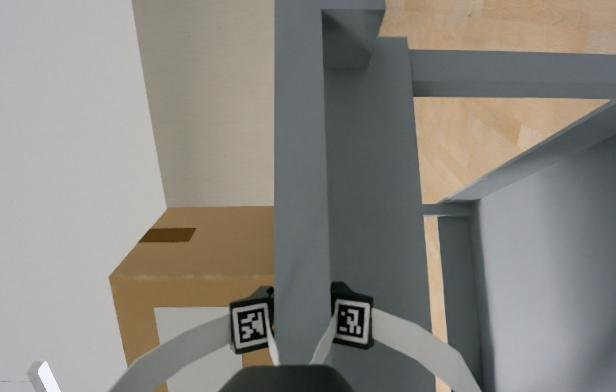

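Request:
move(blocking=false, r1={"base":{"rotate_rad":0.2}}, cameras=[])

Request:
wait(seconds=5, cameras=[])

Request:
move(blocking=false, r1={"base":{"translate_m":0.4},"contact_limits":{"translate_m":0.8}}, cameras=[])

Request:
wait(seconds=5, cameras=["r1_head_left_camera","r1_wrist_camera"])

Scene clock: 1112.20 s.
move: r1 moving
r1.base_odometry: x=-1.660 y=+3.239 heading=-2.724
r1.turned_by_wheels: +0.183
r1.turned_by_imu: +0.183
r1.base_tilt: forward=-1.6 right=+1.2
r1.lidar_m: 0.38 0.41 1.62 1.74 1.35 1.33 1.42 1.22 1.20 1.30 1.94 0.43
r1.base_status: rotate_rad moving
r1.joint_positions: lift_m=+0.686 arm_m=+0.000 wrist_yaw_rad=-0.009 wrist_pitch_rad=+0.007 wrist_roll_rad=+1.569 gripper_m=-0.034
r1.joint_status: not commanded
r1.measured_speeds: translate_m=+0.005 strafe_m=+0.005 rotate_rad=+0.312 lift_m=+0.000 arm_m=+0.000 wrist_yaw_rad=+0.094 wrist_pitch_rad=+0.000 wrist_roll_rad=+0.000
r1.motor_effort: lift_m=+17(17) arm_m=+4(4) wheel_0=-6(13) wheel_1=-2(8) wheel_2=-8(13)
r1.servo_current: wrist_yaw_rad=65(91) wrist_pitch_rad=59(59) wrist_roll_rad=52(52) gripper_m=59(65)
r1.hand_pose: x=+0.4584 y=-0.0900 z=+0.8622 quat_wxyz=(+0.708, +0.706, -0.001, -0.006) (m; r1's base frame)
r1.wrist_depth_mm: - - - - 237 244 245 / - - - 234 234 1576 1229 / - - - 233 234 1576 - / - - 525 230 231 - - / - 466 459 230 232 - - / - 521 206 170 181 - - / - 574 549 143 229 - -
r2: as last shown
r2.base_tilt: forward=-0.7 right=+0.0
r2.lidar_m: 0.59 0.62 1.85 4.76 4.66 1.88 1.28 1.19 1.24 1.19 1.13 1.00
r2.motor_effort: lift_m=+21(21) arm_m=-7(7) wheel_0=+6(6) wheel_1=-6(6) wheel_2=+11(11)
r2.servo_current: wrist_yaw_rad=59(59) wrist_pitch_rad=46(46) wrist_roll_rad=46(52) gripper_m=104(111)
r2.contact_limits: arm_m 0.1; translate_m 0.8
r2.wrist_depth_mm: - - - 161 221 202 189 / - - - 164 224 203 190 / - - - 164 224 205 192 / - - 1808 165 226 205 193 / - - 1661 166 228 208 193 / - - 185 167 180 208 195 / - - - - 227 200 196
pictures: none
No camera images: "cameras" was empty.

Scene clock: 1112.90 s.
earlier move: r1 done
r1.base_odometry: x=-1.660 y=+3.239 heading=-2.707
r1.turned_by_wheels: +0.017
r1.turned_by_imu: +0.017
r1.base_tilt: forward=-1.6 right=+1.3
r1.lidar_m: 0.38 0.43 1.65 1.75 1.33 1.30 1.42 1.21 1.19 1.28 2.01 0.42
r1.base_status: done
r1.joint_positions: lift_m=+0.686 arm_m=+0.000 wrist_yaw_rad=+0.003 wrist_pitch_rad=+0.007 wrist_roll_rad=+1.569 gripper_m=-0.034
r1.joint_status: not commanded
r1.measured_speeds: all 0
r1.motor_effort: lift_m=+17(17) arm_m=+1(4) wheel_0=+1(13) wheel_1=+0(8) wheel_2=+1(13)
r1.servo_current: wrist_yaw_rad=46(91) wrist_pitch_rad=52(59) wrist_roll_rad=46(59) gripper_m=59(65)
r1.hand_pose: x=+0.4595 y=-0.0866 z=+0.8622 quat_wxyz=(+0.708, +0.706, +0.004, -0.002) (m; r1's base frame)
r1.wrist_depth_mm: - - - - 215 221 223 / - - - - 218 1661 1205 / - - 564 521 222 - - / - 477 462 163 225 - - / - 496 484 166 228 - - / - - 525 170 182 - - / - - 176 141 236 - -
r2.base_odometry: x=-2.540 y=-2.136 heading=-1.332
r2.turned_by_wheels: +0.000
r2.turned_by_imu: +0.000
r2.base_tilt: forward=-0.7 right=+0.1
r2.lidar_m: 0.59 0.63 1.81 4.76 4.68 1.88 1.30 1.20 1.22 1.20 1.13 1.02
r2.base_status: not commanded
r2.joint_positions: lift_m=+0.900 arm_m=+0.220 wrist_yaw_rad=+0.977 wrist_pitch_rad=+0.002 wrist_roll_rad=+0.000 gripper_m=-0.029
r2.joint_status: not commanded
r2.measured_speeds: all 0
r2.motor_effort: lift_m=+20(21) arm_m=-7(7) wheel_0=+6(6) wheel_1=-6(7) wheel_2=+11(11)
r2.servo_current: wrist_yaw_rad=52(59) wrist_pitch_rad=39(46) wrist_roll_rad=52(59) gripper_m=104(111)
r2.contact_limits: arm_m 0.1; translate_m 0.8
r2.hand_pose: x=+0.6249 y=+0.1901 z=+1.0775 quat_wxyz=(+0.883, +0.000, +0.001, +0.469) (m; r2's base frame)
r2.wrist_depth_mm: - - - 162 222 202 190 / - - - 164 224 204 191 / - - - 165 225 206 192 / - - 1808 165 226 205 192 / - - 1618 166 228 207 193 / - - 184 167 180 208 195 / - - - - 226 202 196
wait: 0.70 of 5 s (r1 has come to rest)
pictures: none
No camera images: "cameras" was empty.

Scene clock: 1113.40 s.
move: r1 moving
r1.base_odometry: x=-1.688 y=+3.226 heading=-2.707
r1.turned_by_wheels: +0.000
r1.turned_by_imu: -0.001
r1.base_tilt: forward=-1.6 right=+1.3
r1.lidar_m: 0.40 0.40 1.62 1.71 1.35 1.33 1.45 1.22 1.22 1.30 1.99 0.40
r1.base_status: translate_m moving
r1.joint_positions: lift_m=+0.686 arm_m=+0.000 wrist_yaw_rad=-0.003 wrist_pitch_rad=+0.007 wrist_roll_rad=+1.569 gripper_m=-0.034
r1.joint_status: not commanded
r1.measured_speeds: translate_m=+0.122 strafe_m=-0.002 rotate_rad=-0.002 lift_m=+0.000 arm_m=+0.000 wrist_yaw_rad=-0.035 wrist_pitch_rad=+0.000 wrist_roll_rad=+0.000
r1.motor_effort: lift_m=+17(17) arm_m=+0(1) wheel_0=+6(9) wheel_1=+6(7) wheel_2=-15(15)
r1.servo_current: wrist_yaw_rad=33(52) wrist_pitch_rad=46(52) wrist_roll_rad=52(52) gripper_m=52(59)
r1.contact_limits: translate_m 0.8
r1.hand_pose: x=+0.4590 y=-0.0884 z=+0.8622 quat_wxyz=(+0.708, +0.706, +0.001, -0.004) (m; r1's base frame)
r1.wrist_depth_mm: - - - - 226 233 236 / - - - - 227 1708 1229 / - - - 167 228 - - / - 554 492 167 229 - - / - 469 462 228 229 - - / - - 210 169 181 - - / - - 183 142 231 124 -
r2: as last shown
r2.base_tilt: forward=-0.7 right=+0.0
r2.lidar_m: 0.58 0.60 1.84 4.73 4.66 1.89 1.30 1.20 1.23 1.22 1.14 1.01
r2.motor_effort: lift_m=+20(21) arm_m=-6(7) wheel_0=+5(6) wheel_1=-6(7) wheel_2=+10(11)
r2.servo_current: wrist_yaw_rad=52(65) wrist_pitch_rad=39(46) wrist_roll_rad=46(52) gripper_m=104(111)
r2.contact_limits: arm_m 0.1; translate_m 0.8
r2.wrist_depth_mm: - - - 162 221 202 189 / - - - 163 224 203 190 / - - - 164 224 205 191 / - - 1863 165 226 206 193 / - - 1708 167 228 206 193 / - - 185 167 180 208 195 / - 1756 - - 226 201 196
pictures: none
No camera images: "cameras" was empty.

Scene clock: 1115.73 s.
earlier move: r1 done
r1.base_odometry: x=-2.023 y=+3.071 heading=-2.707
r1.turned_by_wheels: +0.001
r1.turned_by_imu: -0.001
r1.base_tilt: forward=-1.6 right=+1.2
r1.lidar_m: 0.41 0.48 1.84 1.52 1.66 1.63 1.76 1.48 1.44 1.57 2.37 0.39
r1.base_status: done
r1.joint_positions: lift_m=+0.686 arm_m=+0.000 wrist_yaw_rad=-0.005 wrist_pitch_rad=+0.007 wrist_roll_rad=+1.569 gripper_m=-0.034
r1.joint_status: not commanded
r1.measured_speeds: all 0
r1.motor_effort: lift_m=+17(17) arm_m=+4(4) wheel_0=+0(9) wheel_1=+2(10) wheel_2=+0(16)
r1.servo_current: wrist_yaw_rad=52(72) wrist_pitch_rad=46(59) wrist_roll_rad=52(72) gripper_m=59(59)
r1.contact_limits: translate_m 0.8
r1.hand_pose: x=+0.4588 y=-0.0889 z=+0.8622 quat_wxyz=(+0.708, +0.706, +0.001, -0.004) (m; r1's base frame)
r1.wrist_depth_mm: - - - - 182 187 - / - 554 512 133 193 - - / - 452 442 - 201 - - / - 484 473 - 211 - - / - - 574 156 222 - - / - - 208 182 180 1756 - / - - 179 138 247 535 -
r2.base_odometry: x=-2.540 y=-2.136 heading=-1.332
r2.turned_by_wheels: +0.000
r2.turned_by_imu: +0.000
r2.base_tilt: forward=-0.6 right=+0.1
r2.lidar_m: 0.60 0.59 1.85 2.03 4.68 1.90 1.29 1.20 1.20 1.22 1.14 1.02
r2.base_status: not commanded
r2.joint_positions: lift_m=+0.900 arm_m=+0.220 wrist_yaw_rad=+0.977 wrist_pitch_rad=+0.002 wrist_roll_rad=+0.000 gripper_m=-0.029
r2.joint_status: not commanded
r2.measured_speeds: all 0
r2.motor_effort: lift_m=+21(21) arm_m=-7(7) wheel_0=+6(6) wheel_1=-6(7) wheel_2=+11(11)
r2.servo_current: wrist_yaw_rad=52(65) wrist_pitch_rad=39(52) wrist_roll_rad=46(59) gripper_m=104(111)
r2.contact_limits: arm_m 0.1; translate_m 0.8
r2.hand_pose: x=+0.6249 y=+0.1901 z=+1.0775 quat_wxyz=(+0.883, +0.000, +0.001, +0.469) (m; r2's base frame)
r2.wrist_depth_mm: - - - 162 220 202 190 / - - - 164 224 204 190 / - - - 164 224 205 191 / - - - 165 225 206 193 / - 1808 - 167 227 207 193 / - - 183 167 180 207 195 / - 1863 - - 227 201 196
wait: 2.33 of 5 s (r1 has come to rest)
pictures: r1_head_left_camera, r1_wrist_camera
Images, in order (width x height): r1_head_left_camera 420x672, r1_wrist_camera 616x392.

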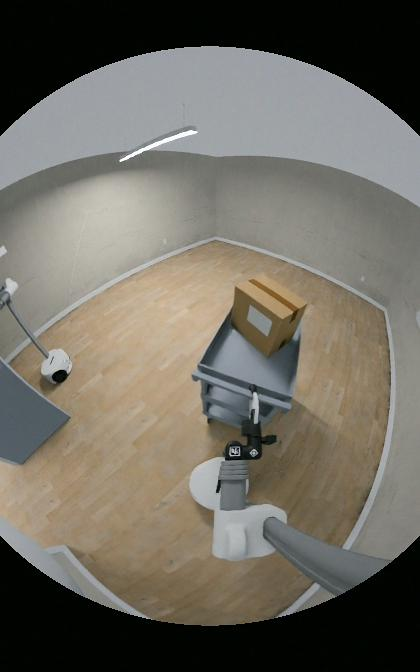

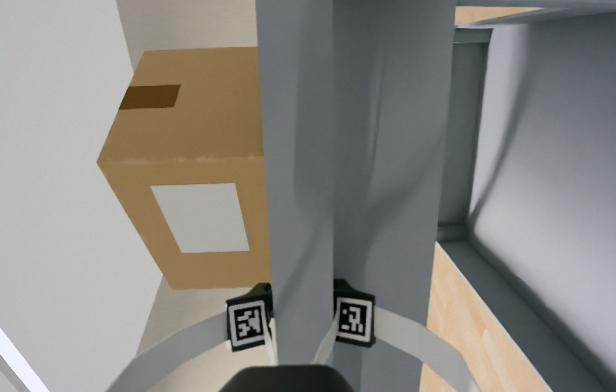

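Request:
move(blocking=false, r1={"base":{"strafe_m":-0.28},"contact_limits":{"strafe_m":0.8}}, cameras=[])

Request:
wait(seconds=5, cameras=[])

Request:
move(blocking=false, r1={"base":{"translate_m":0.45},"contact_limits":{"translate_m":0.8}}, cameras=[])

Request:
wait(seconds=5, cameras=["r1_head_left_camera","r1_wrist_camera"])

Scene clock: 1122.57 s.
move: r1 moving
r1.base_odometry: x=-2.038 y=+3.103 heading=-2.706
r1.turned_by_wheels: +0.001
r1.turned_by_imu: +0.001
r1.base_tilt: forward=-1.6 right=+1.3
r1.lidar_m: 0.39 0.48 1.91 1.55 1.68 1.65 1.81 1.41 1.40 1.55 2.36 0.38
r1.base_status: strafe_m moving
r1.joint_positions: lift_m=+0.686 arm_m=+0.000 wrist_yaw_rad=+0.003 wrist_pitch_rad=+0.007 wrist_roll_rad=+1.569 gripper_m=-0.034
r1.joint_status: not commanded
r1.measured_speeds: translate_m=-0.002 strafe_m=-0.140 rotate_rad=+0.012 lift_m=+0.000 arm_m=+0.000 wrist_yaw_rad=+0.035 wrist_pitch_rad=+0.000 wrist_roll_rad=+0.000
r1.motor_effort: lift_m=+17(17) arm_m=+4(4) wheel_0=+12(14) wheel_1=-7(9) wheel_2=+3(3)
r1.servo_current: wrist_yaw_rad=65(72) wrist_pitch_rad=52(59) wrist_roll_rad=52(52) gripper_m=59(59)
r1.contact_limits: strafe_m 0.8
r1.hand_pose: x=+0.4596 y=-0.0864 z=+0.8622 quat_wxyz=(+0.708, +0.706, +0.004, -0.001) (m; r1's base frame)
r1.wrist_depth_mm: - - - 118 175 176 - / - 496 484 - 185 - - / - 430 430 - 195 - - / - 492 480 - 205 - - / - - 597 149 220 - - / - - - 183 229 1756 - / - - 176 137 248 1464 -
r2: as last shown
r2.base_tilt: forward=-0.7 right=+0.0
r2.lidar_m: 0.61 0.61 1.85 2.01 4.67 1.84 1.27 1.21 1.23 1.21 1.13 0.98
r2.motor_effort: lift_m=+20(21) arm_m=-7(7) wheel_0=+6(6) wheel_1=-6(7) wheel_2=+10(11)
r2.servo_current: wrist_yaw_rad=46(59) wrist_pitch_rad=46(46) wrist_roll_rad=46(65) gripper_m=104(111)
r2.contact_limits: arm_m 0.1; translate_m 0.8
r2.wrist_depth_mm: - - - 162 221 202 189 / - - - 164 224 204 191 / - - - 164 225 206 192 / - - - 165 226 206 193 / - 1808 - 167 228 207 194 / - - 183 167 180 208 195 / - 1808 - - 226 201 195
pictures: none
No camera images: "cameras" was empty.

Scene clock: 1124.33 s.
earlier move: r1 done
r1.base_odometry: x=-2.141 y=+3.325 heading=-2.706
r1.turned_by_wheels: -0.001
r1.turned_by_imu: -0.002
r1.base_tilt: forward=-1.6 right=+1.3
r1.lidar_m: 0.39 0.41 2.17 1.80 1.84 1.79 1.57 1.24 1.22 1.35 2.02 0.44
r1.base_status: done
r1.joint_positions: lift_m=+0.686 arm_m=+0.000 wrist_yaw_rad=+0.003 wrist_pitch_rad=+0.007 wrist_roll_rad=+1.569 gripper_m=-0.034
r1.joint_status: not commanded
r1.measured_speeds: all 0
r1.motor_effort: lift_m=+17(17) arm_m=-4(4) wheel_0=+2(17) wheel_1=-1(11) wheel_2=+2(4)
r1.servo_current: wrist_yaw_rad=46(72) wrist_pitch_rad=46(59) wrist_roll_rad=52(78) gripper_m=59(65)
r1.contact_limits: strafe_m 0.8
r1.hand_pose: x=+0.4595 y=-0.0866 z=+0.8622 quat_wxyz=(+0.708, +0.706, +0.004, -0.002) (m; r1's base frame)
r1.wrist_depth_mm: - - - - 228 234 236 / - - - 228 229 1499 1182 / - - - 229 229 - - / - 549 504 229 230 - - / - 477 466 229 230 - - / - - 496 182 230 - - / - - 176 143 232 - -
r2.base_odometry: x=-2.540 y=-2.136 heading=-1.332
r2.turned_by_wheels: +0.000
r2.turned_by_imu: +0.000
r2.base_tilt: forward=-0.6 right=+0.1
r2.lidar_m: 0.59 0.61 2.03 2.04 4.66 1.90 1.30 1.19 1.24 1.17 1.13 0.99
r2.base_status: not commanded
r2.joint_positions: lift_m=+0.900 arm_m=+0.220 wrist_yaw_rad=+0.977 wrist_pitch_rad=+0.002 wrist_roll_rad=+0.000 gripper_m=-0.029
r2.joint_status: not commanded
r2.measured_speeds: all 0
r2.motor_effort: lift_m=+21(21) arm_m=-7(7) wheel_0=+6(6) wheel_1=-6(7) wheel_2=+11(11)
r2.servo_current: wrist_yaw_rad=52(59) wrist_pitch_rad=39(46) wrist_roll_rad=52(72) gripper_m=104(111)
r2.contact_limits: arm_m 0.1; translate_m 0.8
r2.hand_pose: x=+0.6249 y=+0.1901 z=+1.0775 quat_wxyz=(+0.883, +0.000, +0.001, +0.469) (m; r2's base frame)
r2.wrist_depth_mm: - - - 162 221 203 190 / - - - 164 224 203 191 / - - - 165 225 205 191 / - - - 165 227 206 193 / - - - 167 229 208 194 / - - 184 167 180 207 195 / - 144 - - 226 201 196
wait: 1.77 of 5 s (r1 has come to rest)
pictures: none
No camera images: "cameras" was empty.

Scene clock: 1124.83 s.
move: r1 moving
r1.base_odometry: x=-2.169 y=+3.311 heading=-2.707
r1.turned_by_wheels: +0.000
r1.turned_by_imu: -0.001
r1.base_tilt: forward=-1.6 right=+1.3
r1.lidar_m: 0.38 0.40 2.17 1.79 1.85 1.80 1.60 1.24 1.23 1.34 2.01 0.44
r1.base_status: translate_m moving
r1.joint_positions: lift_m=+0.686 arm_m=+0.000 wrist_yaw_rad=-0.003 wrist_pitch_rad=+0.007 wrist_roll_rad=+1.569 gripper_m=-0.034
r1.joint_status: not commanded
r1.measured_speeds: translate_m=+0.121 strafe_m=-0.001 rotate_rad=-0.010 lift_m=+0.000 arm_m=+0.000 wrist_yaw_rad=-0.062 wrist_pitch_rad=+0.000 wrist_roll_rad=+0.000
r1.motor_effort: lift_m=+16(17) arm_m=+4(4) wheel_0=+8(10) wheel_1=+6(9) wheel_2=-14(14)
r1.servo_current: wrist_yaw_rad=59(65) wrist_pitch_rad=59(59) wrist_roll_rad=65(65) gripper_m=59(65)
r1.contact_limits: translate_m 0.8
r1.hand_pose: x=+0.4590 y=-0.0882 z=+0.8622 quat_wxyz=(+0.708, +0.706, +0.002, -0.004) (m; r1's base frame)
r1.wrist_depth_mm: - - - - 239 248 248 / - - - - 237 1464 1098 / - - - 235 235 1808 - / - - 539 232 233 - - / - 466 459 230 231 - - / - 508 211 169 181 - - / - 564 182 142 228 124 -
r2: as last shown
r2.base_tilt: forward=-0.6 right=+0.0
r2.lidar_m: 0.61 0.62 2.06 2.08 4.68 1.89 1.28 1.22 1.24 1.21 1.13 0.99
r2.servo_current: wrist_yaw_rad=46(59) wrist_pitch_rad=46(52) wrist_roll_rad=46(59) gripper_m=104(111)
r2.contact_limits: arm_m 0.1; translate_m 0.8
r2.wrist_depth_mm: - - - 162 221 202 190 / - - - 164 224 202 191 / - - - 164 226 205 192 / - - - 166 226 206 193 / - - - 166 228 208 193 / - - 183 167 179 208 195 / - 144 - - 227 201 196
pictures: none
No camera images: "cameras" was empty.

Scene clock: 1127.33 s.
earlier move: r1 done
r1.base_odometry: x=-2.549 y=+3.135 heading=-2.706
r1.turned_by_wheels: +0.001
r1.turned_by_imu: -0.001
r1.base_tilt: forward=-1.5 right=+1.3
r1.lidar_m: 0.40 0.45 2.24 1.76 2.17 2.15 1.93 1.50 1.48 1.62 2.44 0.41
r1.base_status: done
r1.joint_positions: lift_m=+0.686 arm_m=+0.000 wrist_yaw_rad=-0.005 wrist_pitch_rad=+0.007 wrist_roll_rad=+1.569 gripper_m=-0.034
r1.joint_status: not commanded
r1.measured_speeds: all 0
r1.motor_effort: lift_m=+17(17) arm_m=-4(4) wheel_0=+1(10) wheel_1=+1(9) wheel_2=-1(18)
r1.servo_current: wrist_yaw_rad=59(72) wrist_pitch_rad=52(59) wrist_roll_rad=46(65) gripper_m=59(65)
r1.contact_limits: translate_m 0.8
r1.hand_pose: x=+0.4588 y=-0.0889 z=+0.8622 quat_wxyz=(+0.708, +0.706, +0.001, -0.004) (m; r1's base frame)
r1.wrist_depth_mm: - - - - 198 574 1138 / - - 597 146 204 - - / - 512 488 150 211 - - / - 459 449 156 217 - - / - - 517 162 224 - - / - - 208 168 181 - - / - - 179 143 243 - -
r2.base_odometry: x=-2.540 y=-2.136 heading=-1.332
r2.turned_by_wheels: +0.000
r2.turned_by_imu: +0.000
r2.base_tilt: forward=-0.7 right=+0.0
r2.lidar_m: 0.60 0.65 2.07 2.10 4.67 1.88 1.28 1.20 1.23 1.23 1.12 1.02
r2.base_status: not commanded
r2.joint_positions: lift_m=+0.900 arm_m=+0.220 wrist_yaw_rad=+0.977 wrist_pitch_rad=+0.002 wrist_roll_rad=+0.000 gripper_m=-0.029
r2.joint_status: not commanded
r2.measured_speeds: all 0
r2.motor_effort: lift_m=+21(21) arm_m=-7(7) wheel_0=+6(6) wheel_1=-6(7) wheel_2=+11(11)
r2.servo_current: wrist_yaw_rad=46(59) wrist_pitch_rad=39(52) wrist_roll_rad=39(59) gripper_m=104(111)
r2.contact_limits: arm_m 0.1; translate_m 0.8
r2.hand_pose: x=+0.6249 y=+0.1901 z=+1.0775 quat_wxyz=(+0.883, +0.000, +0.001, +0.469) (m; r2's base frame)
r2.wrist_depth_mm: - - - 161 221 202 190 / - - - 163 224 204 191 / - - - 164 224 205 192 / - - - 165 227 205 193 / - - - 166 228 207 193 / - - 184 167 180 208 195 / - 1756 - - 226 201 196
wait: 2.50 of 5 s (r1 has come to rest)
pictures: r1_head_left_camera, r1_wrist_camera
Images, in order (width x height): r1_head_left_camera 420x672, r1_wrist_camera 616x392.

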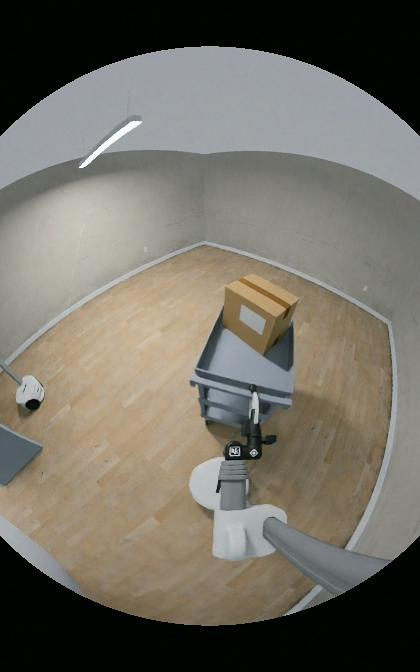

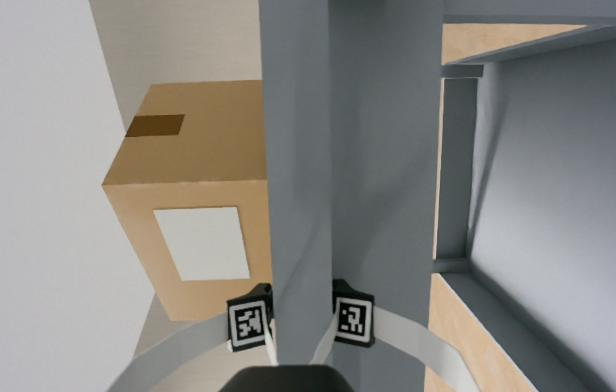

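Request:
move(blocking=false, r1={"base":{"strafe_m":-0.15},"contact_limits":{"strafe_m":0.8}}, cameras=[])

Request:
wait(seconds=5, cameras=[])

Request:
move(blocking=false, r1={"base":{"translate_m":0.45},"contact_limits":{"translate_m":0.8}}, cameras=[])

Request:
wait(seconds=5, cameras=["r1_head_left_camera","r1_wrist_camera"])

Scene clock: 1134.93 s.
move: r1 moving
r1.base_odometry: x=-2.564 y=+3.168 heading=-2.706
r1.turned_by_wheels: +0.001
r1.turned_by_imu: +0.001
r1.base_tilt: forward=-1.6 right=+1.2
r1.lidar_m: 0.41 0.47 2.29 1.80 2.19 2.18 1.89 1.50 1.45 1.59 2.41 0.39
r1.base_status: strafe_m moving
r1.joint_positions: lift_m=+0.686 arm_m=+0.000 wrist_yaw_rad=+0.004 wrist_pitch_rad=+0.007 wrist_roll_rad=+1.569 gripper_m=-0.034
r1.joint_status: not commanded
r1.measured_speeds: translate_m=+0.000 strafe_m=-0.140 rotate_rad=-0.001 lift_m=+0.000 arm_m=+0.000 wrist_yaw_rad=+0.035 wrist_pitch_rad=+0.000 wrist_roll_rad=+0.000
r1.motor_effort: lift_m=+17(17) arm_m=-2(4) wheel_0=+14(14) wheel_1=-7(11) wheel_2=+1(2)
r1.servo_current: wrist_yaw_rad=39(52) wrist_pitch_rad=59(59) wrist_roll_rad=52(65) gripper_m=52(59)
r1.contact_limits: strafe_m 0.8
r1.hand_pose: x=+0.4596 y=-0.0863 z=+0.8622 quat_wxyz=(+0.708, +0.706, +0.004, -0.001) (m; r1's base frame)
r1.wrist_depth_mm: - - - - 189 195 - / - - 559 - 197 - - / - 484 466 - 205 - - / - 459 452 - 214 - - / - - 539 157 223 - - / - - 609 183 229 1756 - / - - 176 139 243 539 -
r2: as last shown
r2.lidar_m: 0.61 0.61 2.10 2.10 4.66 1.90 1.30 1.20 1.25 1.20 1.14 0.98
r2.motor_effort: lift_m=+21(21) arm_m=-7(7) wheel_0=+5(6) wheel_1=-6(7) wheel_2=+10(11)
r2.servo_current: wrist_yaw_rad=46(59) wrist_pitch_rad=46(46) wrist_roll_rad=46(59) gripper_m=104(111)
r2.contact_limits: arm_m 0.1; translate_m 0.8
r2.wrist_depth_mm: - - - 162 222 202 189 / - - - 164 223 204 191 / - - - 164 224 205 191 / - - - 165 226 205 193 / - - - 166 228 206 193 / - - 185 167 180 207 195 / - 1808 - - 227 201 196
pictures: none
No camera images: "cameras" was empty.

Scene clock: 1136.17 s.
earlier move: r1 done
r1.base_odometry: x=-2.612 y=+3.271 heading=-2.706
r1.turned_by_wheels: +0.000
r1.turned_by_imu: -0.001
r1.base_tilt: forward=-1.6 right=+1.3
r1.lidar_m: 0.39 0.42 3.34 1.91 2.28 2.21 1.74 1.38 1.38 1.49 2.23 0.42
r1.base_status: done
r1.joint_positions: lift_m=+0.686 arm_m=+0.000 wrist_yaw_rad=+0.005 wrist_pitch_rad=+0.007 wrist_roll_rad=+1.569 gripper_m=-0.034
r1.joint_status: not commanded
r1.measured_speeds: all 0
r1.motor_effort: lift_m=+17(17) arm_m=+4(4) wheel_0=+2(15) wheel_1=+0(11) wheel_2=+2(3)
r1.servo_current: wrist_yaw_rad=59(72) wrist_pitch_rad=46(59) wrist_roll_rad=39(65) gripper_m=65(65)
r1.contact_limits: strafe_m 0.8
r1.hand_pose: x=+0.4597 y=-0.0861 z=+0.8622 quat_wxyz=(+0.708, +0.706, +0.004, -0.001) (m; r1's base frame)
r1.wrist_depth_mm: - - - - 216 224 224 / - - - - 220 1618 1229 / - - 580 525 221 - - / - 484 466 165 225 - - / - 492 480 226 229 - - / - - 521 182 231 - - / - - 176 154 235 - -
r2.base_odometry: x=-2.540 y=-2.136 heading=-1.332
r2.turned_by_wheels: +0.000
r2.turned_by_imu: +0.000
r2.base_tilt: forward=-0.6 right=+0.0
r2.lidar_m: 0.59 0.64 2.19 2.23 4.67 1.88 1.27 1.21 1.23 1.21 1.12 1.00
r2.base_status: not commanded
r2.joint_positions: lift_m=+0.900 arm_m=+0.220 wrist_yaw_rad=+0.977 wrist_pitch_rad=+0.002 wrist_roll_rad=+0.000 gripper_m=-0.029
r2.joint_status: not commanded
r2.measured_speeds: all 0
r2.motor_effort: lift_m=+21(21) arm_m=-7(7) wheel_0=+6(6) wheel_1=-7(7) wheel_2=+11(11)
r2.servo_current: wrist_yaw_rad=46(59) wrist_pitch_rad=33(46) wrist_roll_rad=39(59) gripper_m=98(111)
r2.contact_limits: arm_m 0.1; translate_m 0.8
r2.hand_pose: x=+0.6249 y=+0.1901 z=+1.0775 quat_wxyz=(+0.883, +0.000, +0.001, +0.469) (m; r2's base frame)
r2.wrist_depth_mm: - - - 162 221 202 190 / - - - 164 224 203 191 / - - - 164 224 205 193 / - - - 165 226 206 193 / - - - 167 229 207 193 / - - 185 167 180 208 195 / - 1863 - - 226 201 196
wait: 1.23 of 5 s (r1 has come to rest)
pictures: none
No camera images: "cameras" was empty.

Scene clock: 1136.67 s.
move: r1 moving
r1.base_odometry: x=-2.641 y=+3.258 heading=-2.706
r1.turned_by_wheels: +0.000
r1.turned_by_imu: -0.001
r1.base_tilt: forward=-1.6 right=+1.3
r1.lidar_m: 0.37 0.39 3.32 1.91 2.28 2.27 1.78 1.41 1.39 1.49 2.29 0.41
r1.base_status: translate_m moving
r1.joint_positions: lift_m=+0.686 arm_m=+0.000 wrist_yaw_rad=-0.002 wrist_pitch_rad=+0.007 wrist_roll_rad=+1.569 gripper_m=-0.034
r1.joint_status: not commanded
r1.measured_speeds: translate_m=+0.120 strafe_m=-0.003 rotate_rad=-0.008 lift_m=+0.000 arm_m=+0.000 wrist_yaw_rad=-0.054 wrist_pitch_rad=+0.000 wrist_roll_rad=+0.000
r1.motor_effort: lift_m=+17(17) arm_m=+4(4) wheel_0=+8(10) wheel_1=+5(8) wheel_2=-13(13)
r1.servo_current: wrist_yaw_rad=39(52) wrist_pitch_rad=52(59) wrist_roll_rad=26(52) gripper_m=52(59)
r1.contact_limits: translate_m 0.8
r1.hand_pose: x=+0.4591 y=-0.0880 z=+0.8622 quat_wxyz=(+0.708, +0.706, +0.002, -0.003) (m; r1's base frame)
r1.wrist_depth_mm: - - - - 228 235 236 / - - - - 229 1756 1229 / - - - 228 229 - - / - 554 500 229 229 - - / - 473 466 229 229 - - / - - 209 169 181 - - / - - 179 143 230 - -
r2: as last shown
r2.lidar_m: 0.61 0.59 2.21 2.24 4.68 1.90 1.29 1.19 1.21 1.19 1.13 1.00
r2.motor_effort: lift_m=+21(21) arm_m=-7(7) wheel_0=+6(6) wheel_1=-6(7) wheel_2=+10(11)
r2.servo_current: wrist_yaw_rad=52(52) wrist_pitch_rad=46(46) wrist_roll_rad=59(59) gripper_m=104(111)
r2.contact_limits: arm_m 0.1; translate_m 0.8
r2.wrist_depth_mm: - - - 162 221 202 190 / - - - 164 224 203 191 / - - - 164 224 204 192 / - - - 165 226 206 193 / - - - 166 228 207 193 / - - 185 167 180 208 195 / - 1863 - - 227 201 196
pictures: none
No camera images: "cameras" was empty.

Scene clock: 1139.17 s.
earlier move: r1 done
r1.base_odometry: x=-3.020 y=+3.081 heading=-2.706
r1.turned_by_wheels: +0.001
r1.turned_by_imu: -0.001
r1.base_tilt: forward=-1.6 right=+1.3
r1.lidar_m: 0.41 0.49 3.08 2.09 2.00 2.60 2.14 1.67 1.64 1.81 2.71 0.39
r1.base_status: done
r1.joint_positions: lift_m=+0.686 arm_m=+0.000 wrist_yaw_rad=-0.005 wrist_pitch_rad=+0.007 wrist_roll_rad=+1.569 gripper_m=-0.034
r1.joint_status: not commanded
r1.measured_speeds: all 0
r1.motor_effort: lift_m=+17(17) arm_m=-4(4) wheel_0=-1(10) wheel_1=+1(8) wheel_2=+2(18)
r1.servo_current: wrist_yaw_rad=52(72) wrist_pitch_rad=46(59) wrist_roll_rad=46(65) gripper_m=52(65)
r1.contact_limits: translate_m 0.8
r1.hand_pose: x=+0.4588 y=-0.0890 z=+0.8622 quat_wxyz=(+0.708, +0.706, +0.001, -0.005) (m; r1's base frame)
r1.wrist_depth_mm: - - - - 187 699 - / - - 530 - 196 - - / - 466 455 - 205 - - / - 477 466 - 216 - - / - - 549 157 223 - - / - - 208 167 182 1756 - / - - 179 139 245 - -
r2.base_odometry: x=-2.540 y=-2.136 heading=-1.332
r2.turned_by_wheels: +0.000
r2.turned_by_imu: +0.000
r2.base_tilt: forward=-0.7 right=+0.1
r2.lidar_m: 0.62 0.62 2.20 2.27 4.67 1.90 1.28 1.18 1.24 1.22 1.12 0.99
r2.base_status: not commanded
r2.joint_positions: lift_m=+0.900 arm_m=+0.220 wrist_yaw_rad=+0.977 wrist_pitch_rad=+0.002 wrist_roll_rad=+0.000 gripper_m=-0.029
r2.joint_status: not commanded
r2.measured_speeds: all 0
r2.motor_effort: lift_m=+21(21) arm_m=-7(7) wheel_0=+6(6) wheel_1=-7(7) wheel_2=+11(11)
r2.servo_current: wrist_yaw_rad=52(65) wrist_pitch_rad=39(46) wrist_roll_rad=39(59) gripper_m=104(111)
r2.contact_limits: arm_m 0.1; translate_m 0.8
r2.hand_pose: x=+0.6249 y=+0.1901 z=+1.0775 quat_wxyz=(+0.883, +0.000, +0.001, +0.469) (m; r2's base frame)
r2.wrist_depth_mm: - - - 162 221 202 190 / - - - 163 224 203 191 / - - - 164 225 205 192 / - - - 165 225 206 193 / - - - 167 228 207 193 / - - 185 167 180 208 195 / - - - - 227 201 195
wait: 2.50 of 5 s (r1 has come to rest)
pictures: r1_head_left_camera, r1_wrist_camera
Images, in order (width x height): r1_head_left_camera 420x672, r1_wrist_camera 616x392.

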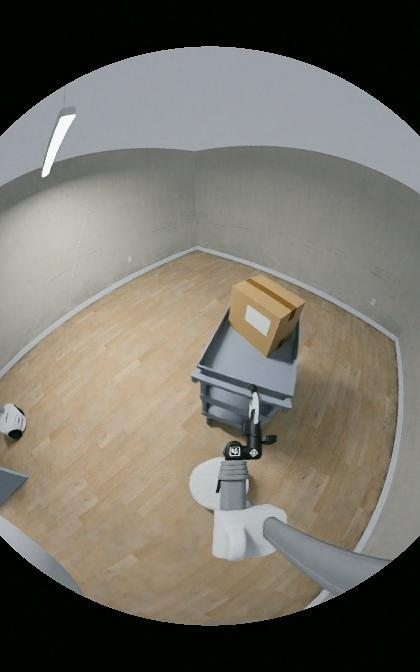

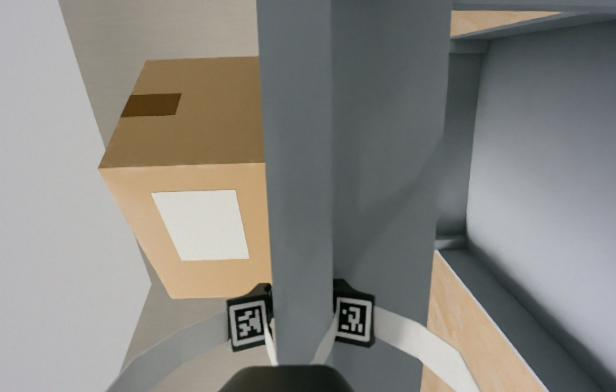

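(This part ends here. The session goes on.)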